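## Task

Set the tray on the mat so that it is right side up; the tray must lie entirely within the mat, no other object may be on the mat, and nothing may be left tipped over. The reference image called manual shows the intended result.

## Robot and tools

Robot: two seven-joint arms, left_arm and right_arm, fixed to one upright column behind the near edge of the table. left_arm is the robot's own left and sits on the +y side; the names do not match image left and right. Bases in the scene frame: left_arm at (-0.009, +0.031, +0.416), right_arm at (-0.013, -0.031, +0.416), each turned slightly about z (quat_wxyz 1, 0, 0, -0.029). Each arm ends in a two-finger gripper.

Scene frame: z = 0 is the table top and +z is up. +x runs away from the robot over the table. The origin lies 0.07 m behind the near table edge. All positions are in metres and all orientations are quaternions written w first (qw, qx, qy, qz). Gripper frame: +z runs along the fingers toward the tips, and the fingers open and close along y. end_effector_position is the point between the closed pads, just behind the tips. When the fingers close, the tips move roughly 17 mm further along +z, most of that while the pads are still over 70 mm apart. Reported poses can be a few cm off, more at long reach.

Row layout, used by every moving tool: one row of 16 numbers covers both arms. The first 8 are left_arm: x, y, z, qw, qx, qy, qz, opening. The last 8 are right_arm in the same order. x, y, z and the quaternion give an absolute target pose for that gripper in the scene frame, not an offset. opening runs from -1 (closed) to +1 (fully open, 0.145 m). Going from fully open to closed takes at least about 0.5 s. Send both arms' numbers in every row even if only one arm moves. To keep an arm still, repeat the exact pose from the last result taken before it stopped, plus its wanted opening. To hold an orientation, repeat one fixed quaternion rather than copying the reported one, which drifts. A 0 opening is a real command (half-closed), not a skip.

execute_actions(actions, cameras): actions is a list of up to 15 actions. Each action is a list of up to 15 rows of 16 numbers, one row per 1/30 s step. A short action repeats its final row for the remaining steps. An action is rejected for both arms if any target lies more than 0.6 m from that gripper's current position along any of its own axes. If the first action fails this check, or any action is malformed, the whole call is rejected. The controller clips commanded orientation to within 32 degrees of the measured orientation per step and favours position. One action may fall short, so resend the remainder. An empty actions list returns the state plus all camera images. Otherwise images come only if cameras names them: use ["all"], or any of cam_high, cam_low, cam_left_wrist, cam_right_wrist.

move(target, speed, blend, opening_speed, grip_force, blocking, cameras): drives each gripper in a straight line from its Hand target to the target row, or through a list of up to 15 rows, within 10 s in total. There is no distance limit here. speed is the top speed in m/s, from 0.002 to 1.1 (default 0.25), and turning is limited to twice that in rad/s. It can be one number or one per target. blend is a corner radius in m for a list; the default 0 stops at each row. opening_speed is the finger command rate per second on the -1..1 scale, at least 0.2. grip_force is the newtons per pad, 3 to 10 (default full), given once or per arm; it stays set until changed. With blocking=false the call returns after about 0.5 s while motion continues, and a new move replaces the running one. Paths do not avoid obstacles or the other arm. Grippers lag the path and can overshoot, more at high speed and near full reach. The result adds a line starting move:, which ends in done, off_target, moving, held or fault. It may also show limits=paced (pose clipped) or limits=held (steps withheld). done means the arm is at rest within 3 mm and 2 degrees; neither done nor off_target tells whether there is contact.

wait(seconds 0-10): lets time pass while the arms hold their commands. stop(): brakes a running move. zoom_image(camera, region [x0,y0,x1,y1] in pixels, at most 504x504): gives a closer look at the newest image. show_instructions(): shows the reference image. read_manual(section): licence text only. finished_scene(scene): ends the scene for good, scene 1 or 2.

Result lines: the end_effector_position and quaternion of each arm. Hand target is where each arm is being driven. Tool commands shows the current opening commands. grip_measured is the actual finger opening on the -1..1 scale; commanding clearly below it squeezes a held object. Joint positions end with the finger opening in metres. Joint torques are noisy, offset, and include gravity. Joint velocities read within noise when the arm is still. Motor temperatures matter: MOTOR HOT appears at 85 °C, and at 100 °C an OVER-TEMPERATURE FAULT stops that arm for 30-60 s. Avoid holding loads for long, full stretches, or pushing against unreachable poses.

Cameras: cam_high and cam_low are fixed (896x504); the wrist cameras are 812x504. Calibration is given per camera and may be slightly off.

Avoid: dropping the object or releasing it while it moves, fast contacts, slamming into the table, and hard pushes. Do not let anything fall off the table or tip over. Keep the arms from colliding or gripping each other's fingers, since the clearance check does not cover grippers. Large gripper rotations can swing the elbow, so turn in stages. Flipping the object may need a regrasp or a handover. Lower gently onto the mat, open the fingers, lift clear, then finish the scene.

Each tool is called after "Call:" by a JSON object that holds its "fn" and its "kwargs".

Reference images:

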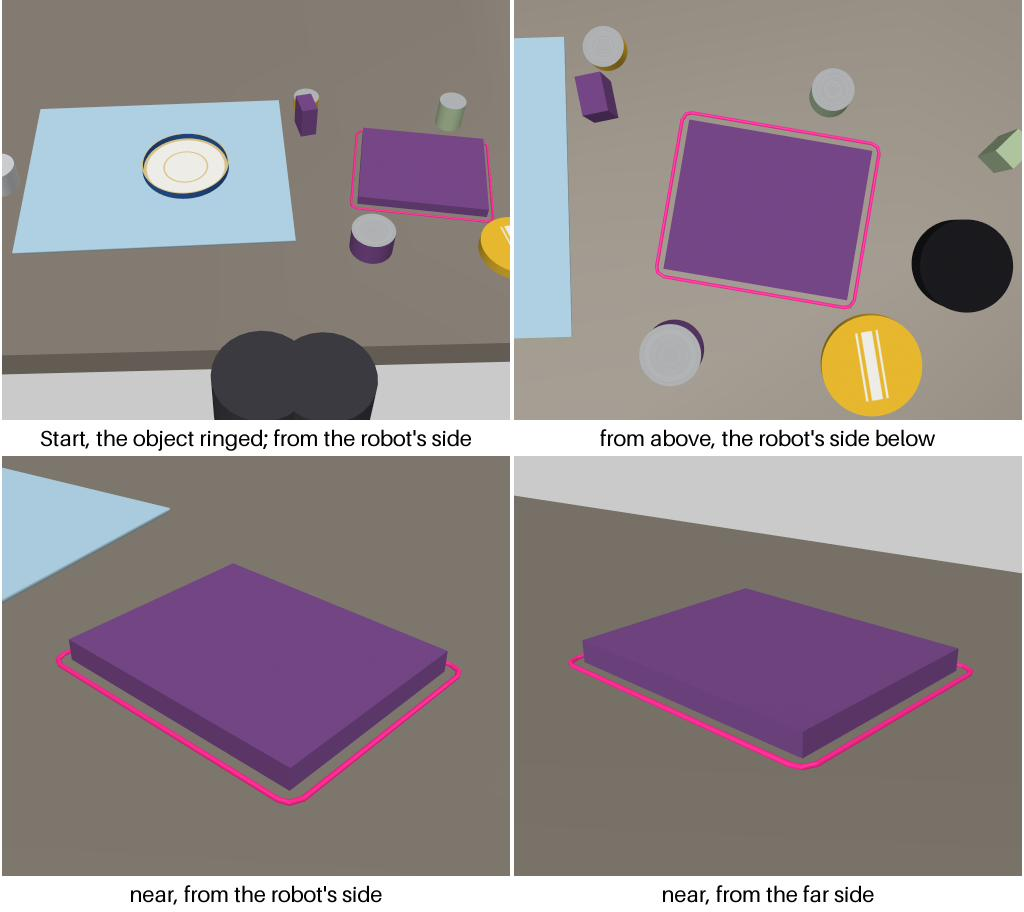

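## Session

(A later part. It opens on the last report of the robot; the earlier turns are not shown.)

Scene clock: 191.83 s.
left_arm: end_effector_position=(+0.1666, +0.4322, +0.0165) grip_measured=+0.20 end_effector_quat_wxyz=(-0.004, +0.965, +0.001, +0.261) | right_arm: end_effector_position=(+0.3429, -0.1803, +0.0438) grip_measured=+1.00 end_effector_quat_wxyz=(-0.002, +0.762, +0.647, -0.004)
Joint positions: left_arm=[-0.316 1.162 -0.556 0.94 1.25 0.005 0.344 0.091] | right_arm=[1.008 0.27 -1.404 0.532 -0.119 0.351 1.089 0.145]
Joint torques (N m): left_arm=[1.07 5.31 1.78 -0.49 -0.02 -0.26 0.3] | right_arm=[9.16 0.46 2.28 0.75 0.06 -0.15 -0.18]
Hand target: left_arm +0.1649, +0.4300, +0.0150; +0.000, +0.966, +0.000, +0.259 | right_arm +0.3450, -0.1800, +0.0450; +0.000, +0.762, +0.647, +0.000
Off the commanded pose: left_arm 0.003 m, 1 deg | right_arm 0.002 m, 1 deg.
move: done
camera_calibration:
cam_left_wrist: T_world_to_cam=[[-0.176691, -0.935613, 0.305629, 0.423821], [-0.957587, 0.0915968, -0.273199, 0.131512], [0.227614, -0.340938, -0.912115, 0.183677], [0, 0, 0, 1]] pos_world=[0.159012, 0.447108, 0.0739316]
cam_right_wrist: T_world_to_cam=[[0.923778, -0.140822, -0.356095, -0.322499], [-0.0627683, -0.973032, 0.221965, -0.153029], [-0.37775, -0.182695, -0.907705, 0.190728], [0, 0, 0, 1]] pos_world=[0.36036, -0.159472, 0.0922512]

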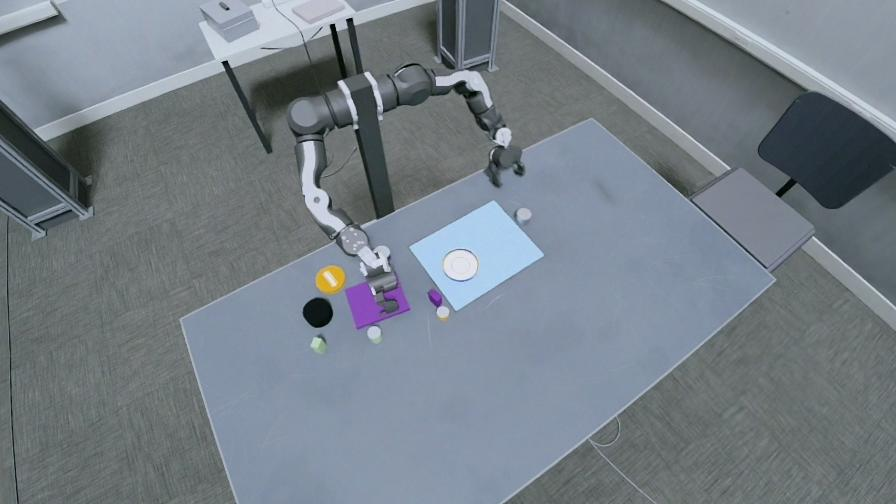

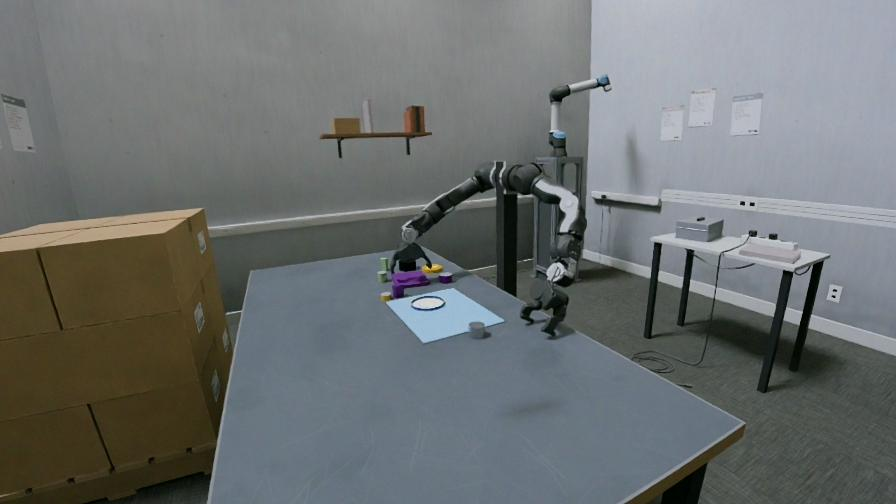

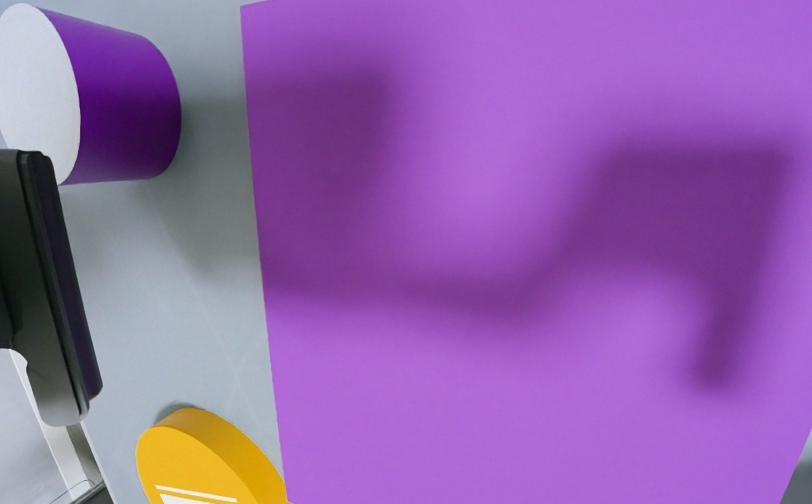

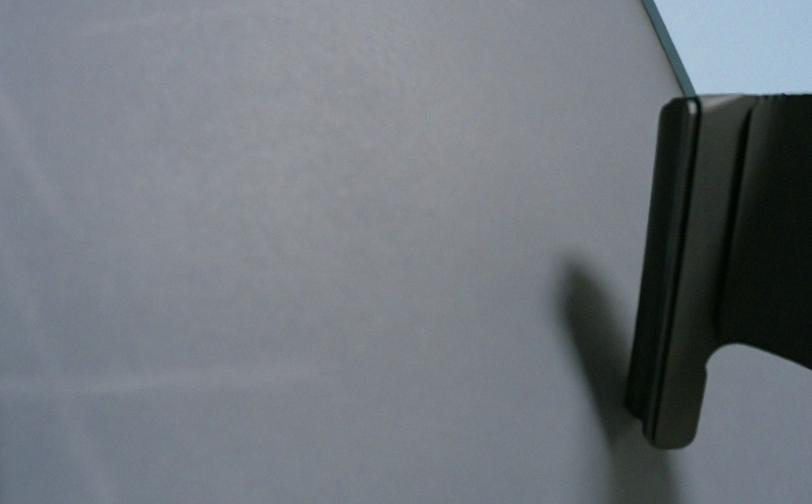

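Call:
{"fn": "move", "kwargs": {"target": [[0.165,0.40,0.10,0,0.966,0,0.259,1,0.352,-0.18,0.03,0,0.762,0.647,0,1],[0.36,0.098,0.10,0,0.988,0,0.156,1,0.352,-0.18,0.008,0,0.762,0.647,0,1]], "speed": [0.2,0.12], "blend": 0.005, "cameras": ["all"]}}

Scene clock: 206.70 s.
left_arm: end_effector_position=(+0.3604, +0.0965, +0.1006) grip_measured=+1.00 end_effector_quat_wxyz=(+0.000, +0.975, +0.014, +0.222) | right_arm: end_effector_position=(+0.3519, -0.1804, +0.0095) grip_measured=+1.00 end_effector_quat_wxyz=(+0.025, +0.762, +0.647, +0.024)
Joint positions: left_arm=[0.599 0.365 -0.776 1.334 1.572 0.789 -1.077 0.145] | right_arm=[0.975 0.026 -1.403 0.036 -0.106 0.095 0.909 0.145]
Joint torques (N m): left_arm=[6.82 -0.75 2.06 2.26 -0.18 -0.09 -0.08] | right_arm=[7.98 -0.07 0.53 0.39 0.06 -0.16 -0.21]
Hand target: left_arm +0.3600, +0.0979, +0.0997; -0.004, +0.975, +0.014, +0.220 | right_arm +0.3513, -0.1799, +0.0083; +0.024, +0.762, +0.647, +0.025
Off the commanded pose: left_arm 0.002 m, 8 deg | right_arm 0.002 m, 4 deg.
elbow stopped short (right arm): the move would have taken joint 4 (elbow) straighter than the controller allows.
joint sent to its limit (left arm) — joint 5 (forearm roll), upper limit; joint 6 (wrist pitch), upper limit. The joint targets are off in orientation, not in position.
move: off_target (left_arm, right_arm)
camera_calibration:
cam_left_wrist: T_world_to_cam=[[-0.129578, -0.934579, 0.331318, 0.0986703], [-0.978276, 0.065965, -0.196529, 0.373087], [0.161817, -0.349586, -0.922824, 0.127357], [0, 0, 0, 1]] pos_world=[0.357159, 0.112127, 0.158159]
cam_right_wrist: T_world_to_cam=[[0.948414, -0.141423, -0.283744, -0.352365], [-0.0789078, -0.972128, 0.220775, -0.139066], [-0.307058, -0.186996, -0.933139, 0.137641], [0, 0, 0, 1]] pos_world=[0.365478, -0.159284, 0.0591586]

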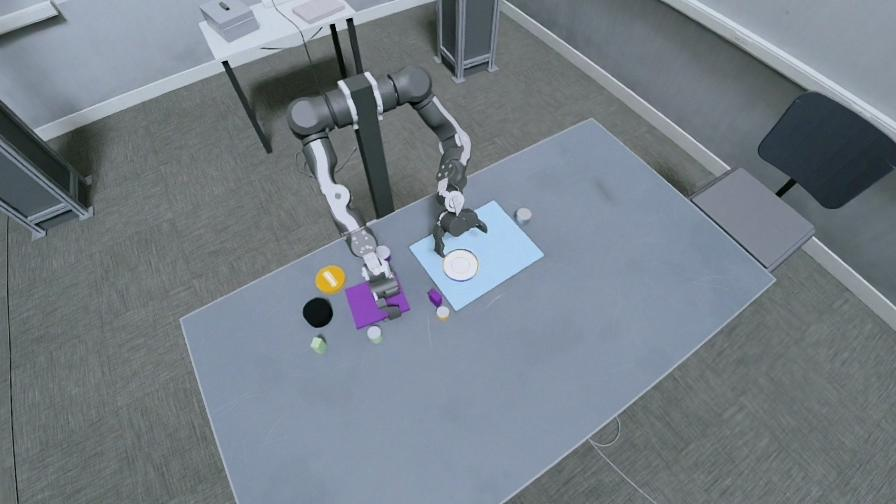

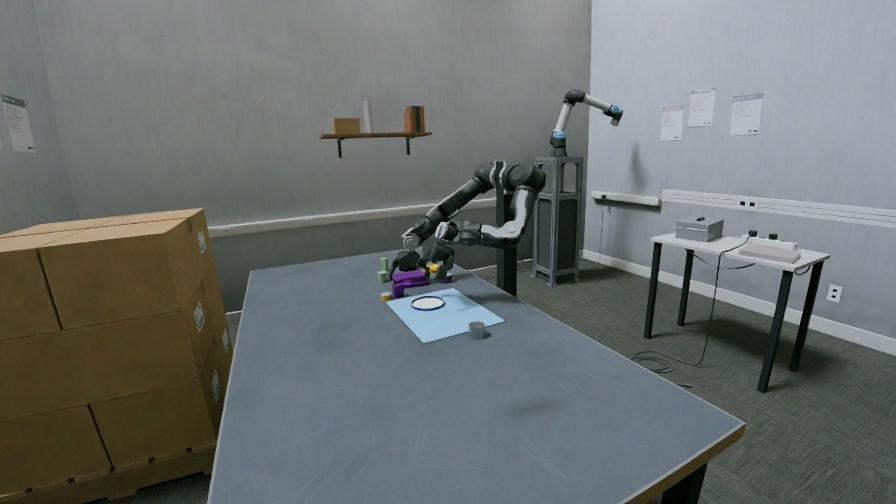

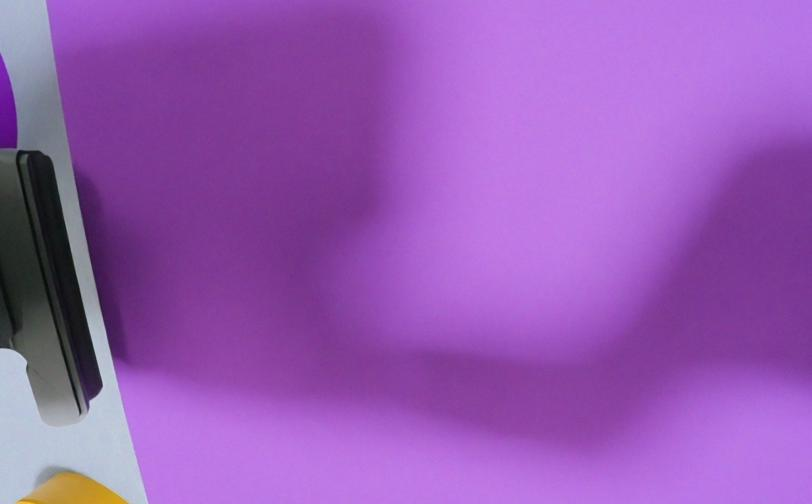

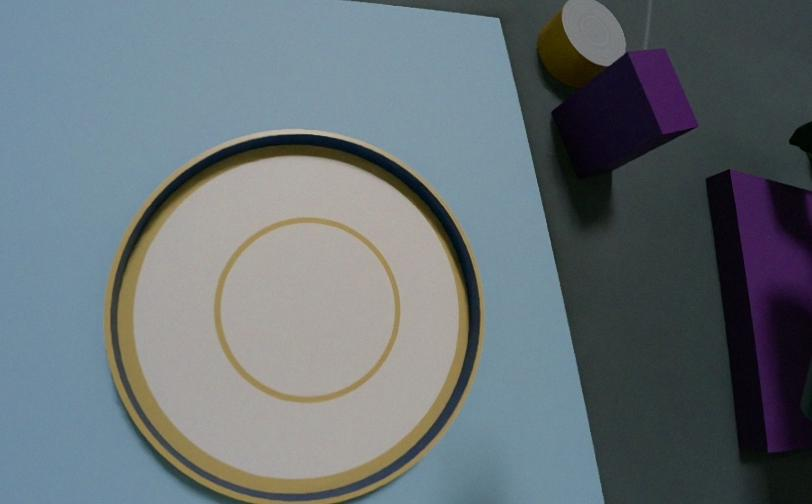

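Call:
{"fn": "move", "kwargs": {"target": [[0.375,0.096,0.010,0,0.98,0,0.2,1,0.352,-0.18,0.008,0,0.762,0.647,0,1],[0.375,0.096,0.009,0,0.98,0,0.2,-1,0.352,-0.18,0.008,0,0.762,0.647,0,-1]], "speed": 0.12, "opening_speed": 0.6, "cameras": ["cam_left_wrist","cam_right_wrist"]}}

Scene clock: 220.30 s.
left_arm: end_effector_position=(+0.3739, +0.0968, +0.0083) grip_measured=+0.54 end_effector_quat_wxyz=(-0.003, +0.980, -0.001, +0.199) | right_arm: end_effector_position=(+0.3493, -0.1783, +0.0182) grip_measured=-0.03 end_effector_quat_wxyz=(+0.002, +0.765, +0.644, +0.009)
Joint positions: left_arm=[0.698 0.195 -0.98 0.703 1.301 0.611 -0.55 0.115] | right_arm=[1 0.026 -1.403 0.036 -0.099 0.099 0.987 0.073]
Joint torques (N m): left_arm=[7.82 -1.36 1.96 1.63 -0.16 -0.25 0.35] | right_arm=[3.84 -0.07 -0.17 0.4 -0.07 -0.26 -2]
Hand target: left_arm +0.3750, +0.0960, +0.0090; +0.000, +0.980, +0.000, +0.200 | right_arm +0.3506, -0.1798, +0.0096; +0.021, +0.762, +0.647, +0.022
Off the commanded pose: left_arm 0.002 m, 0 deg | right_arm 0.011 m, 1 deg.
elbow stopped short (right arm): the move would have taken joint 4 (elbow) straighter than the controller allows.
move: off_target (right_arm); target 2's new opening was sent with right_arm's hand 0.002 m and 4 deg from that target
camera_calibration:
cam_left_wrist: T_world_to_cam=[[-0.138835, -0.934758, 0.327036, 0.13486], [-0.984369, 0.0941231, -0.14886, 0.367239], [0.108367, -0.342591, -0.933214, 0.0595941], [0, 0, 0, 1]] pos_world=[0.373764, 0.111912, 0.0661775]
cam_right_wrist: T_world_to_cam=[[0.931313, -0.143208, -0.334886, -0.340592], [-0.074411, -0.974876, 0.209951, -0.141004], [-0.356539, -0.170611, -0.918571, 0.165259], [0, 0, 0, 1]] pos_world=[0.365626, -0.158042, 0.0673462]
Images, in order (width x height): cam_left_wrist 812x504, cam_right_wrist 812x504.

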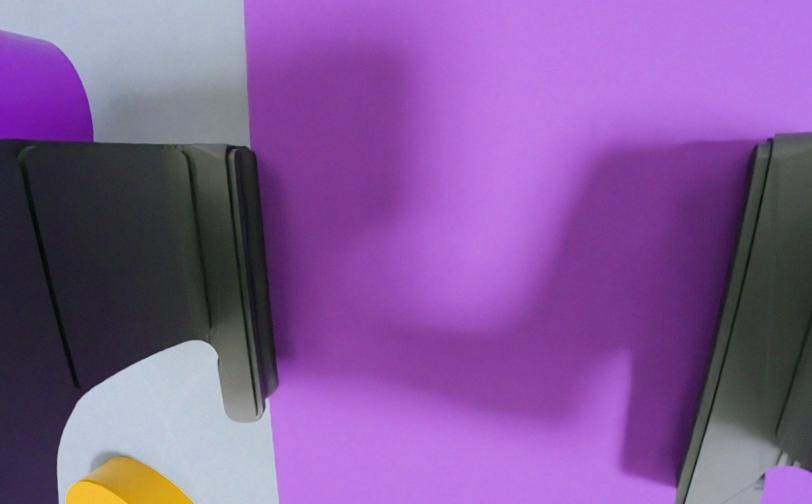

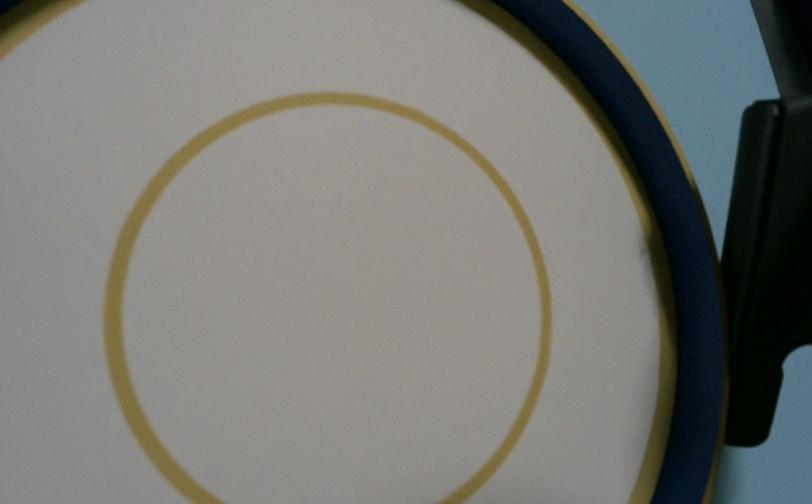

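Call:
{"fn": "move", "kwargs": {"target": [[0.373,0.096,0.009,0,0.98,0,0.2,-1,0.345,-0.18,0.045,0,0.762,0.647,0,-0.2],[0.373,0.096,0.05,0,0.98,0,0.2,-1,0.347,-0.18,0.06,0,0.762,0.647,0,1],[0.21,0.25,0.06,0,0.97,0,0.24,-1,0.34,-0.18,0.11,0,0.762,0.647,0,1],[0.175,0.43,0.05,0,0.966,0,0.259,-1,0.34,-0.18,0.14,0,0.762,0.647,0,1],[0.175,0.43,0.012,0,0.966,0,0.259,-1,0.34,-0.18,0.14,0,0.762,0.647,0,1]], "speed": 0.12, "blend": [0,0.01,0.02,0.01,0], "cameras": ["all"]}}

Scene clock: 234.93 s.
left_arm: end_effector_position=(+0.1768, +0.4311, +0.0190) grip_measured=-1.00 end_effector_quat_wxyz=(+0.010, +0.965, -0.005, +0.261) | right_arm: end_effector_position=(+0.3395, -0.1795, +0.1381) grip_measured=+1.00 end_effector_quat_wxyz=(-0.001, +0.762, +0.648, +0.000)
Joint positions: left_arm=[-0.152 1.203 -0.79 0.903 1.351 -0.021 0.382 0] | right_arm=[1.184 0.521 -1.409 1.04 -0.13 0.608 1.328 0.145]
Joint torques (N m): left_arm=[2.36 1.02 1.44 -1.44 -0.23 -0.35 -1.08] | right_arm=[9.61 1.09 2.95 1.22 0.01 0.04 0.1]
Hand target: left_arm +0.1749, +0.4298, +0.0124; +0.000, +0.966, +0.000, +0.259 | right_arm +0.3400, -0.1800, +0.1400; +0.000, +0.762, +0.647, +0.000
Off the commanded pose: left_arm 0.007 m, 1 deg | right_arm 0.002 m, 0 deg.
move: off_target (left_arm); blend cut to 0 m at target 2
camera_calibration:
cam_left_wrist: T_world_to_cam=[[-0.194076, -0.924407, 0.328339, 0.42169], [-0.955956, 0.103092, -0.274808, 0.136903], [0.220185, -0.367212, -0.9037, 0.195703], [0, 0, 0, 1]] pos_world=[0.169622, 0.447564, 0.0760214]
cam_right_wrist: T_world_to_cam=[[0.926796, -0.136559, -0.349857, -0.286758], [-0.0617717, -0.974292, 0.216655, -0.173311], [-0.370449, -0.179184, -0.911406, 0.27378], [0, 0, 0, 1]] pos_world=[0.356482, -0.158958, 0.186749]

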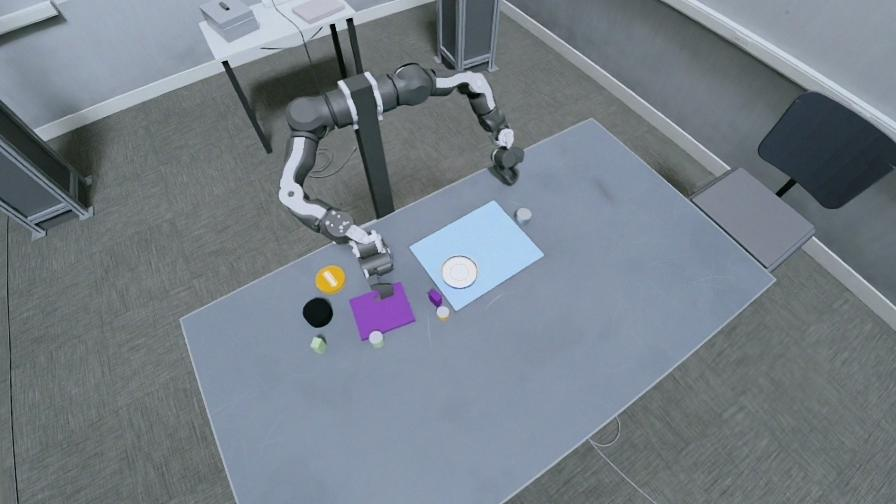

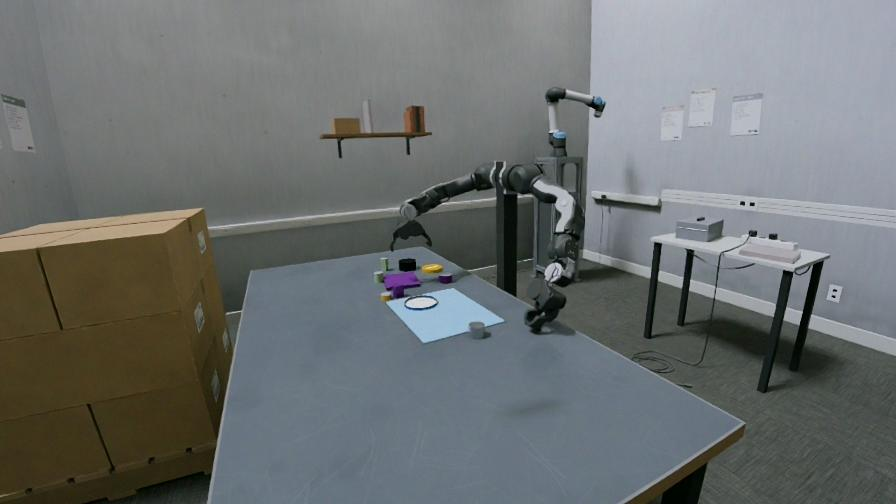

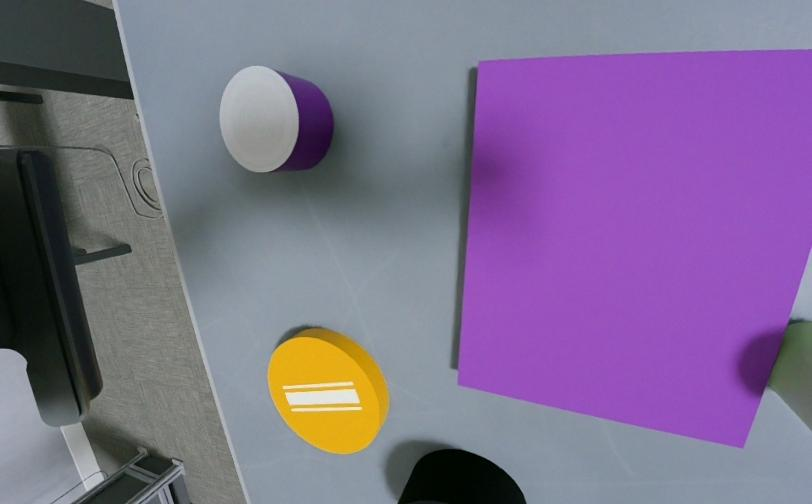

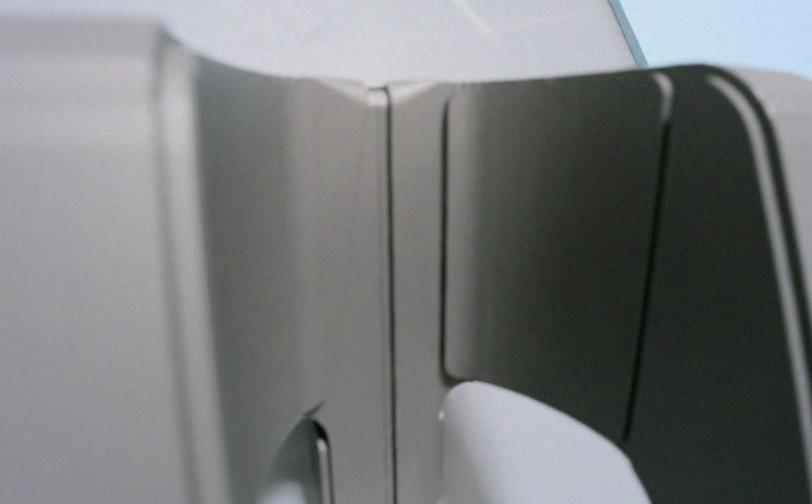

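Call:
{"fn": "move", "kwargs": {"target": [[0.20,0.38,0.10,0,0.966,0,0.259,-1,0.375,-0.195,0.07,0,0.762,0.647,0,-1],[0.383,0.088,0.10,0,0.98,0,0.2,-1,0.375,-0.195,0.045,0,0.762,0.647,0,-1],[0.383,0.088,0.026,0,0.98,0,0.2,-1,0.375,-0.195,0.017,0,0.762,0.647,0,-1],[0.22,0.20,0.026,0,0.98,0,0.2,-1,0.315,-0.187,0.017,0,0.762,0.647,0,-1],[0.175,0.46,0.026,0,0.97,0,0.24,-1,0.315,-0.187,0.07,0,0.762,0.647,0,-1],[0.16,0.42,0.12,0,0.966,0,0.259,-1,0.30,-0.187,0.16,0,0.762,0.647,0,1]], "speed": [0.25,0.25,0.1,0.12,0.15,0.2], "cameras": ["all"]}}

Scene clock: 274.33 s.
left_arm: end_effector_position=(+0.1613, +0.4194, +0.1207) grip_measured=-1.00 end_effector_quat_wxyz=(-0.007, +0.969, -0.030, +0.247) | right_arm: end_effector_position=(+0.3020, -0.1872, +0.1612) grip_measured=+1.00 end_effector_quat_wxyz=(+0.003, +0.762, +0.648, +0.004)
Joint positions: left_arm=[0.452 1.763 -1.58 1.506 1.573 -0.056 0.231 0] | right_arm=[1.202 0.724 -1.426 1.39 -0.108 0.757 1.354 0.145]
Joint torques (N m): left_arm=[1.73 5.6 1.55 -0.83 0 -0.23 -0.06] | right_arm=[7.13 0.96 2.95 0.99 0.09 0.04 0.1]
Hand target: left_arm +0.1602, +0.4199, +0.1200; -0.009, +0.969, -0.028, +0.245 | right_arm +0.3000, -0.1871, +0.1600; +0.000, +0.762, +0.647, +0.000
Off the commanded pose: left_arm 0.002 m, 4 deg | right_arm 0.002 m, 1 deg.
elbow stopped short (right arm): the move would have taken joint 4 (elbow) straighter than the controller allows.
joint sent to its limit (left arm) — joint 3 (upper arm roll), lower limit; joint 5 (forearm roll), upper limit. The joint targets are off in orientation, not in position.
move: off_target (left_arm)
camera_calibration:
cam_left_wrist: T_world_to_cam=[[-0.221498, -0.930556, 0.291556, 0.385949], [-0.958214, 0.152196, -0.242202, 0.127032], [0.181009, -0.33302, -0.925383, 0.281302], [0, 0, 0, 1]] pos_world=[0.156293, 0.433493, 0.178553]
cam_right_wrist: T_world_to_cam=[[0.930293, -0.137484, -0.340078, -0.247775], [-0.0644437, -0.973942, 0.217449, -0.187371], [-0.361112, -0.180376, -0.914911, 0.277151], [0, 0, 0, 1]] pos_world=[0.318511, -0.166562, 0.210049]

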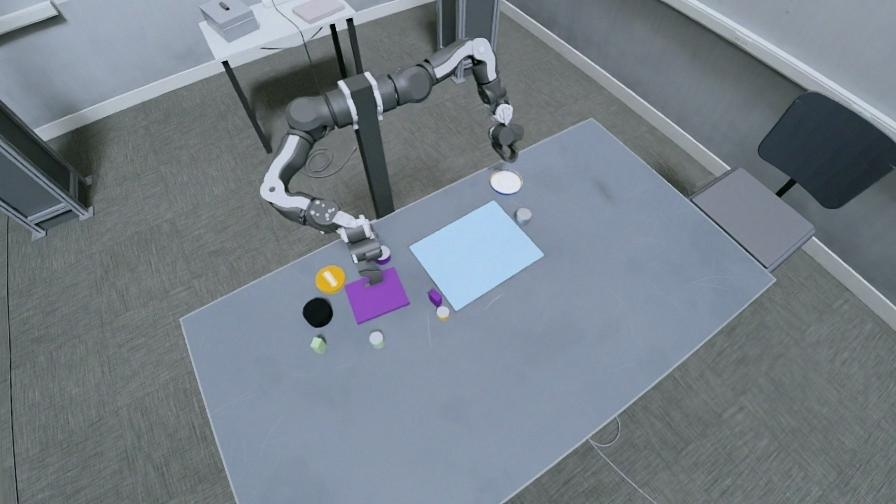

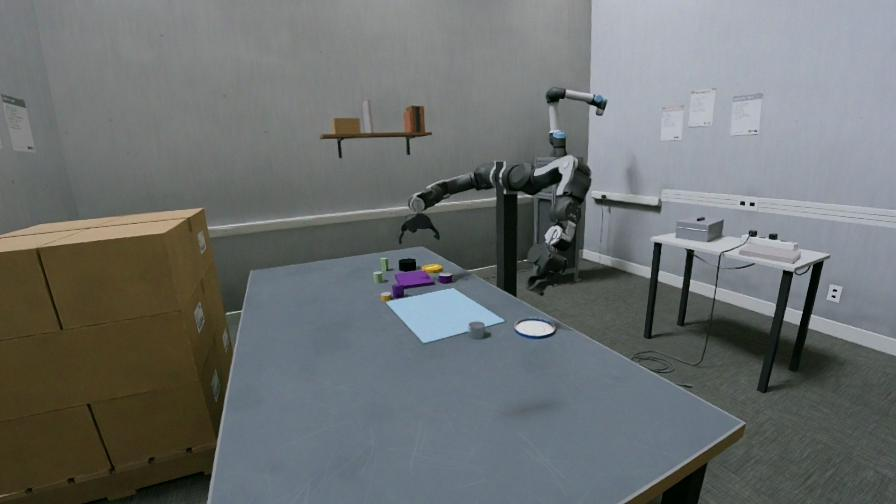

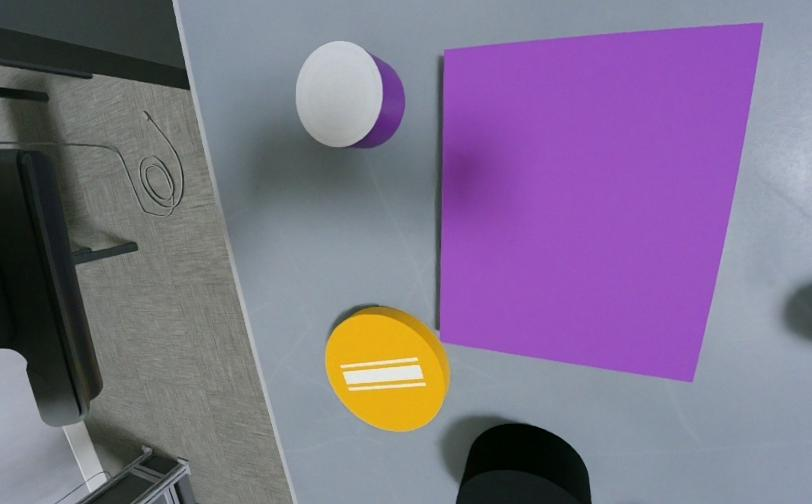

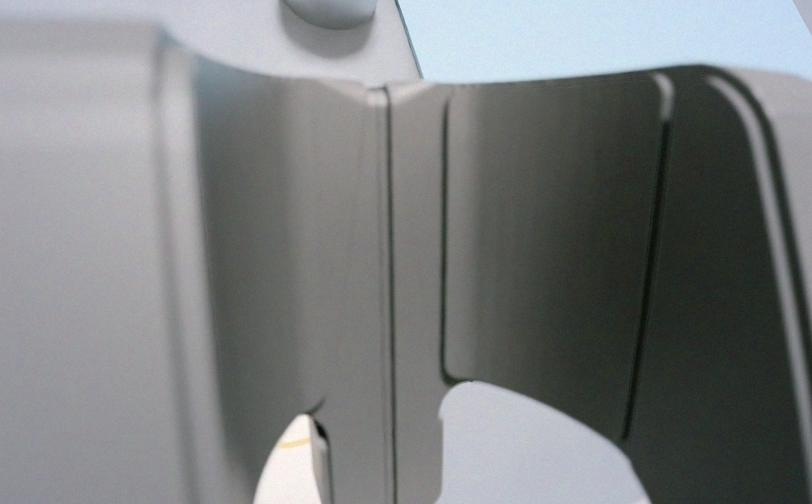

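Call:
{"fn": "move", "kwargs": {"target": [[0.15,0.36,0.16,0,0.966,0,0.259,0,0.333,-0.189,0.04,0,0.762,0.647,0,1],[0.15,0.36,0.16,0,0.966,0,0.259,0,0.333,-0.189,-0.001,0,0.762,0.647,0,1],[0.15,0.36,0.16,0,0.966,0,0.259,0,0.333,-0.189,-0.001,0,0.762,0.647,0,0.2],[0.15,0.36,0.16,0,0.966,0,0.259,0,0.333,-0.189,0.01,0,0.762,0.647,0,0.2]], "speed": 0.1, "opening_speed": 0.6, "cameras": ["all"]}}

Scene clock: 311.07 s.
left_arm: end_effector_position=(+0.1510, +0.3580, +0.1601) grip_measured=+0.00 end_effector_quat_wxyz=(-0.001, +0.966, -0.023, +0.259) | right_arm: end_effector_position=(+0.3392, -0.1894, +0.0162) grip_measured=+0.43 end_effector_quat_wxyz=(+0.004, +0.761, +0.648, +0.006)
Joint positions: left_arm=[0.506 1.978 -1.58 1.941 1.573 -0.026 0.017 0.076] | right_arm=[0.959 0.2 -1.4 0.341 -0.111 0.221 0.993 0.107]
Joint torques (N m): left_arm=[1.38 4.84 1.59 -0.46 -0.07 -0.27 -0.1] | right_arm=[5.05 0.44 0.99 0.88 0.07 0.05 -0.16]
Hand target: left_arm +0.1500, +0.3599, +0.1600; -0.006, +0.966, -0.021, +0.258 | right_arm +0.3329, -0.1891, +0.0101; +0.000, +0.762, +0.647, +0.000
Off the commanded pose: left_arm 0.002 m, 3 deg | right_arm 0.009 m, 1 deg.
elbow stopped short (right arm): the move would have taken joint 4 (elbow) straighter than the controller allows.
joint sent to its limit (left arm) — joint 3 (upper arm roll), lower limit; joint 5 (forearm roll), upper limit. The joint targets still meet the commanded pose.
move: off_target (left_arm, right_arm); target 3's new opening was sent with right_arm's hand 0.004 m and 1 deg from that target
camera_calibration:
cam_left_wrist: T_world_to_cam=[[-0.219175, -0.928617, 0.299388, 0.312703], [-0.953406, 0.13864, -0.267947, 0.144339], [0.207313, -0.344166, -0.915735, 0.297664], [0, 0, 0, 1]] pos_world=[0.144441, 0.372816, 0.217637]
cam_right_wrist: T_world_to_cam=[[0.931788, -0.135906, -0.336603, -0.332278], [-0.0639355, -0.974218, 0.21636, -0.155774], [-0.357329, -0.180081, -0.916454, 0.156354], [0, 0, 0, 1]] pos_world=[0.355523, -0.168759, 0.065149]

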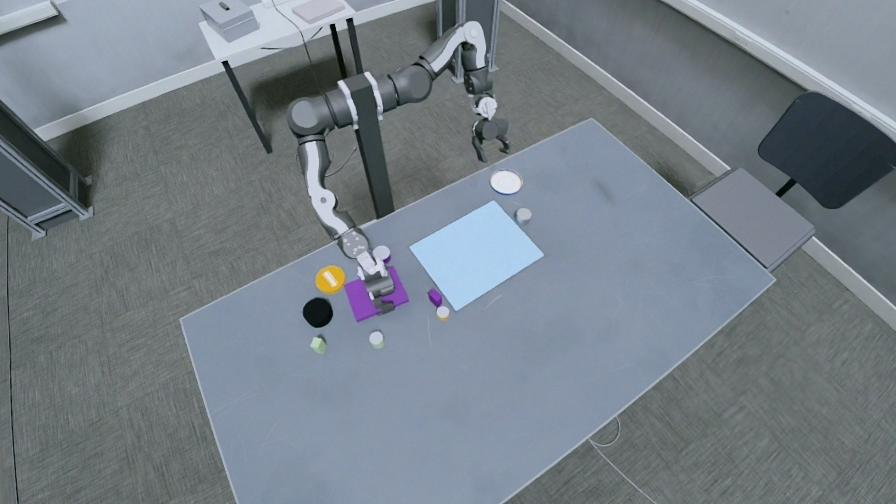

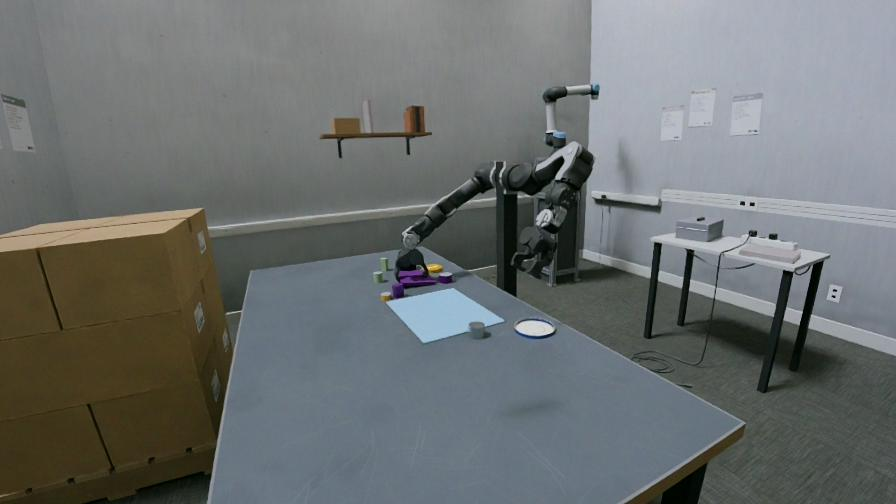

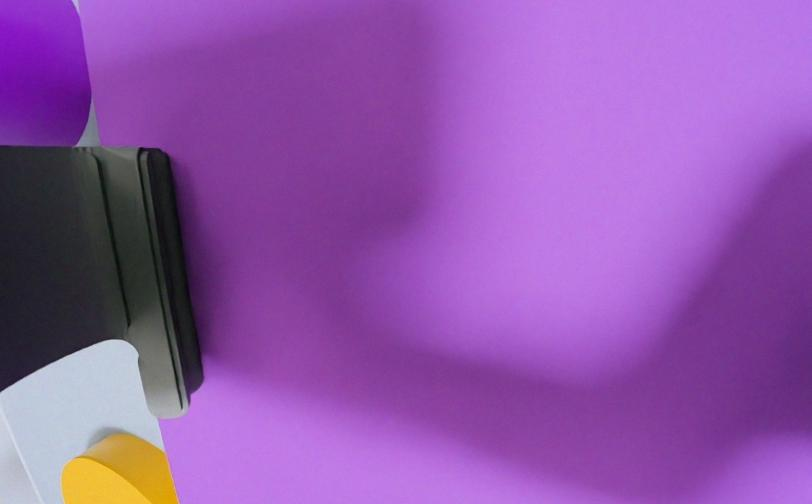

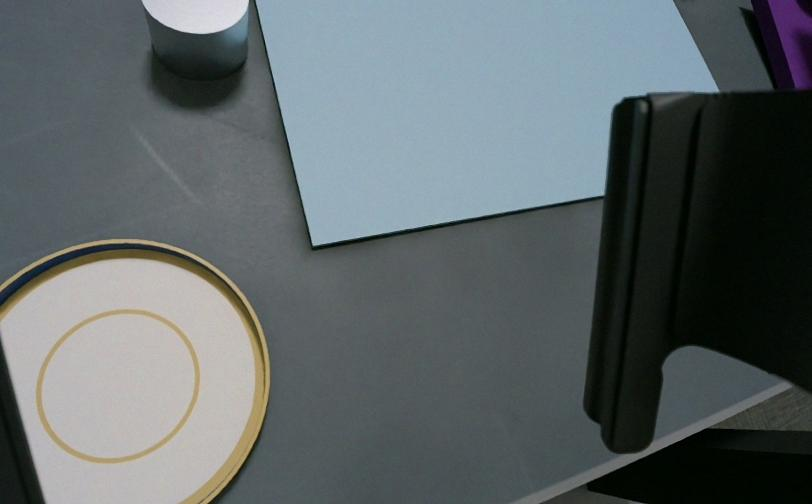

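Call:
{"fn": "move", "kwargs": {"target": [[0.15,0.30,0.20,0,0.966,0,0.259,-1,0.335,-0.189,0.05,0,0.762,0.647,0,0.6],[0.20,0.25,0.20,0,0.966,0,0.259,-1,0.32,-0.189,0.17,0,0.762,0.647,0,-1]], "speed": 0.15, "cameras": ["all"]}}

Call:
{"fn": "zoom_image", "kwargs": {"camera": "cam_high", "region": [300, 200, 540, 350]}}

Scene clock: 335.43 s.
left_arm: end_effector_position=(+0.2006, +0.2500, +0.2005) grip_measured=-1.00 end_effector_quat_wxyz=(-0.010, +0.940, -0.060, +0.335) | right_arm: end_effector_position=(+0.3219, -0.1890, +0.1713) grip_measured=-1.00 end_effector_quat_wxyz=(+0.003, +0.762, +0.648, +0.004)
Joint positions: left_arm=[0.834 1.841 -1.58 2.356 1.572 0.162 -0.525 0] | right_arm=[1.252 0.663 -1.425 1.264 -0.115 0.693 1.397 0]
Joint torques (N m): left_arm=[2.18 2.57 1.87 0.51 -0.21 -0.26 0.35] | right_arm=[7.66 0.8 2.91 0.88 0.07 0.04 0.1]
Hand target: left_arm +0.1998, +0.2501, +0.1999; -0.008, +0.941, -0.060, +0.333 | right_arm +0.3201, -0.1889, +0.1701; +0.000, +0.762, +0.647, +0.000
Off the commanded pose: left_arm 0.001 m, 12 deg | right_arm 0.002 m, 1 deg.
joint sent to its limit (left arm) — joint 3 (upper arm roll), lower limit; joint 5 (forearm roll), upper limit. The joint targets are off in orientation, not in position.
move: off_target (left_arm)
camera_calibration:
cam_left_wrist: T_world_to_cam=[[-0.325346, -0.918477, 0.224834, 0.244907], [-0.886326, 0.213354, -0.410982, 0.213906], [0.329508, -0.332988, -0.883484, 0.253434], [0, 0, 0, 1]] pos_world=[0.185762, 0.263695, 0.256753]
cam_right_wrist: T_world_to_cam=[[0.930248, -0.136818, -0.34047, -0.262873], [-0.063936, -0.974128, 0.216764, -0.18999], [-0.361319, -0.179876, -0.914928, 0.293429], [0, 0, 0, 1]] pos_world=[0.338411, -0.16826, 0.220149]

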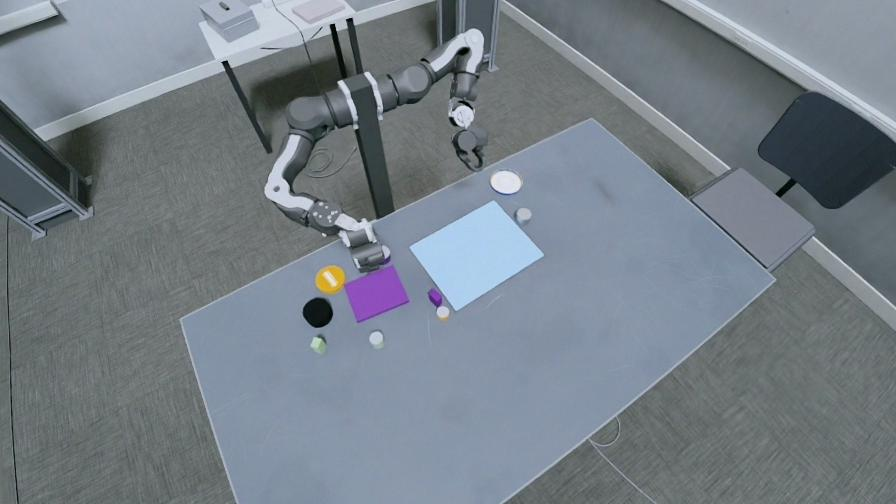

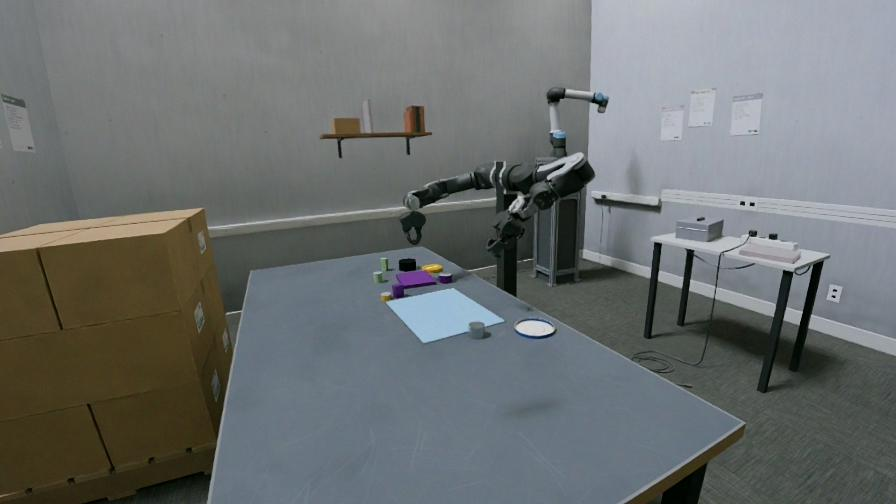

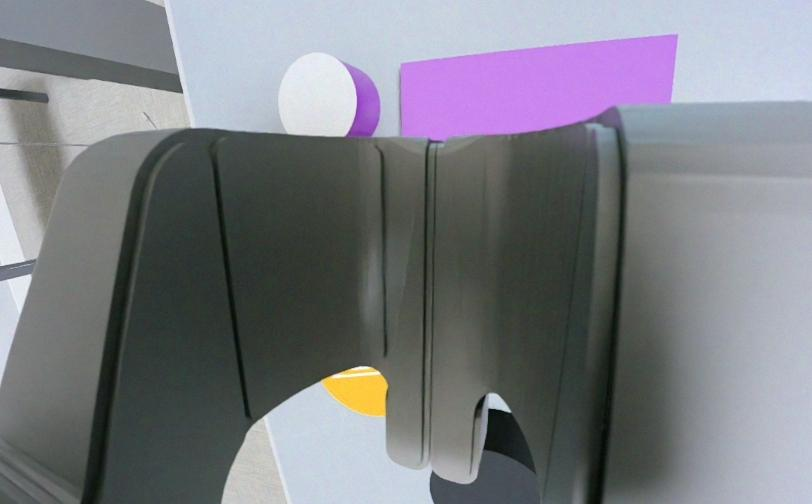

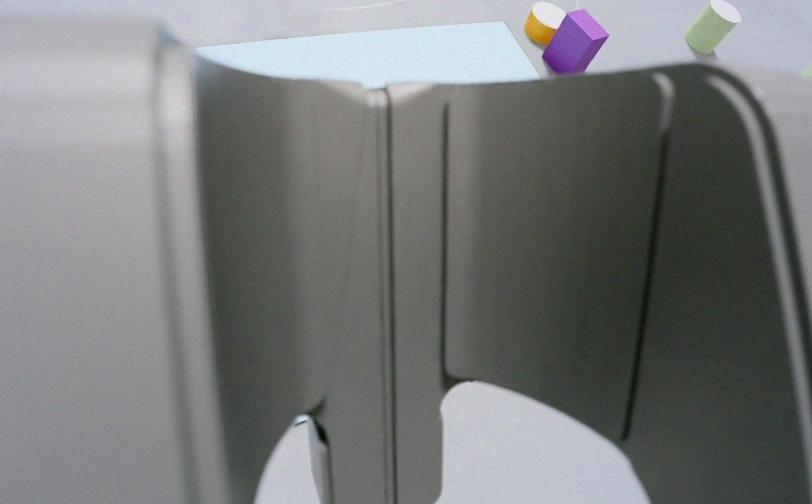

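Scaled by 2.100 from the camera's 896x504 image, which has a finer 1280x720 frame.

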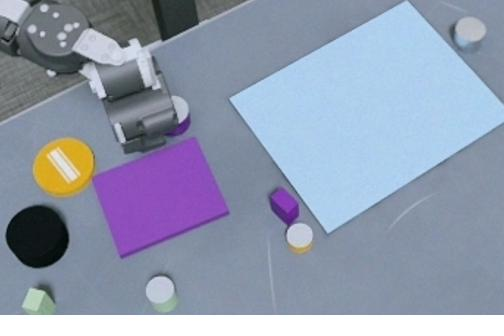

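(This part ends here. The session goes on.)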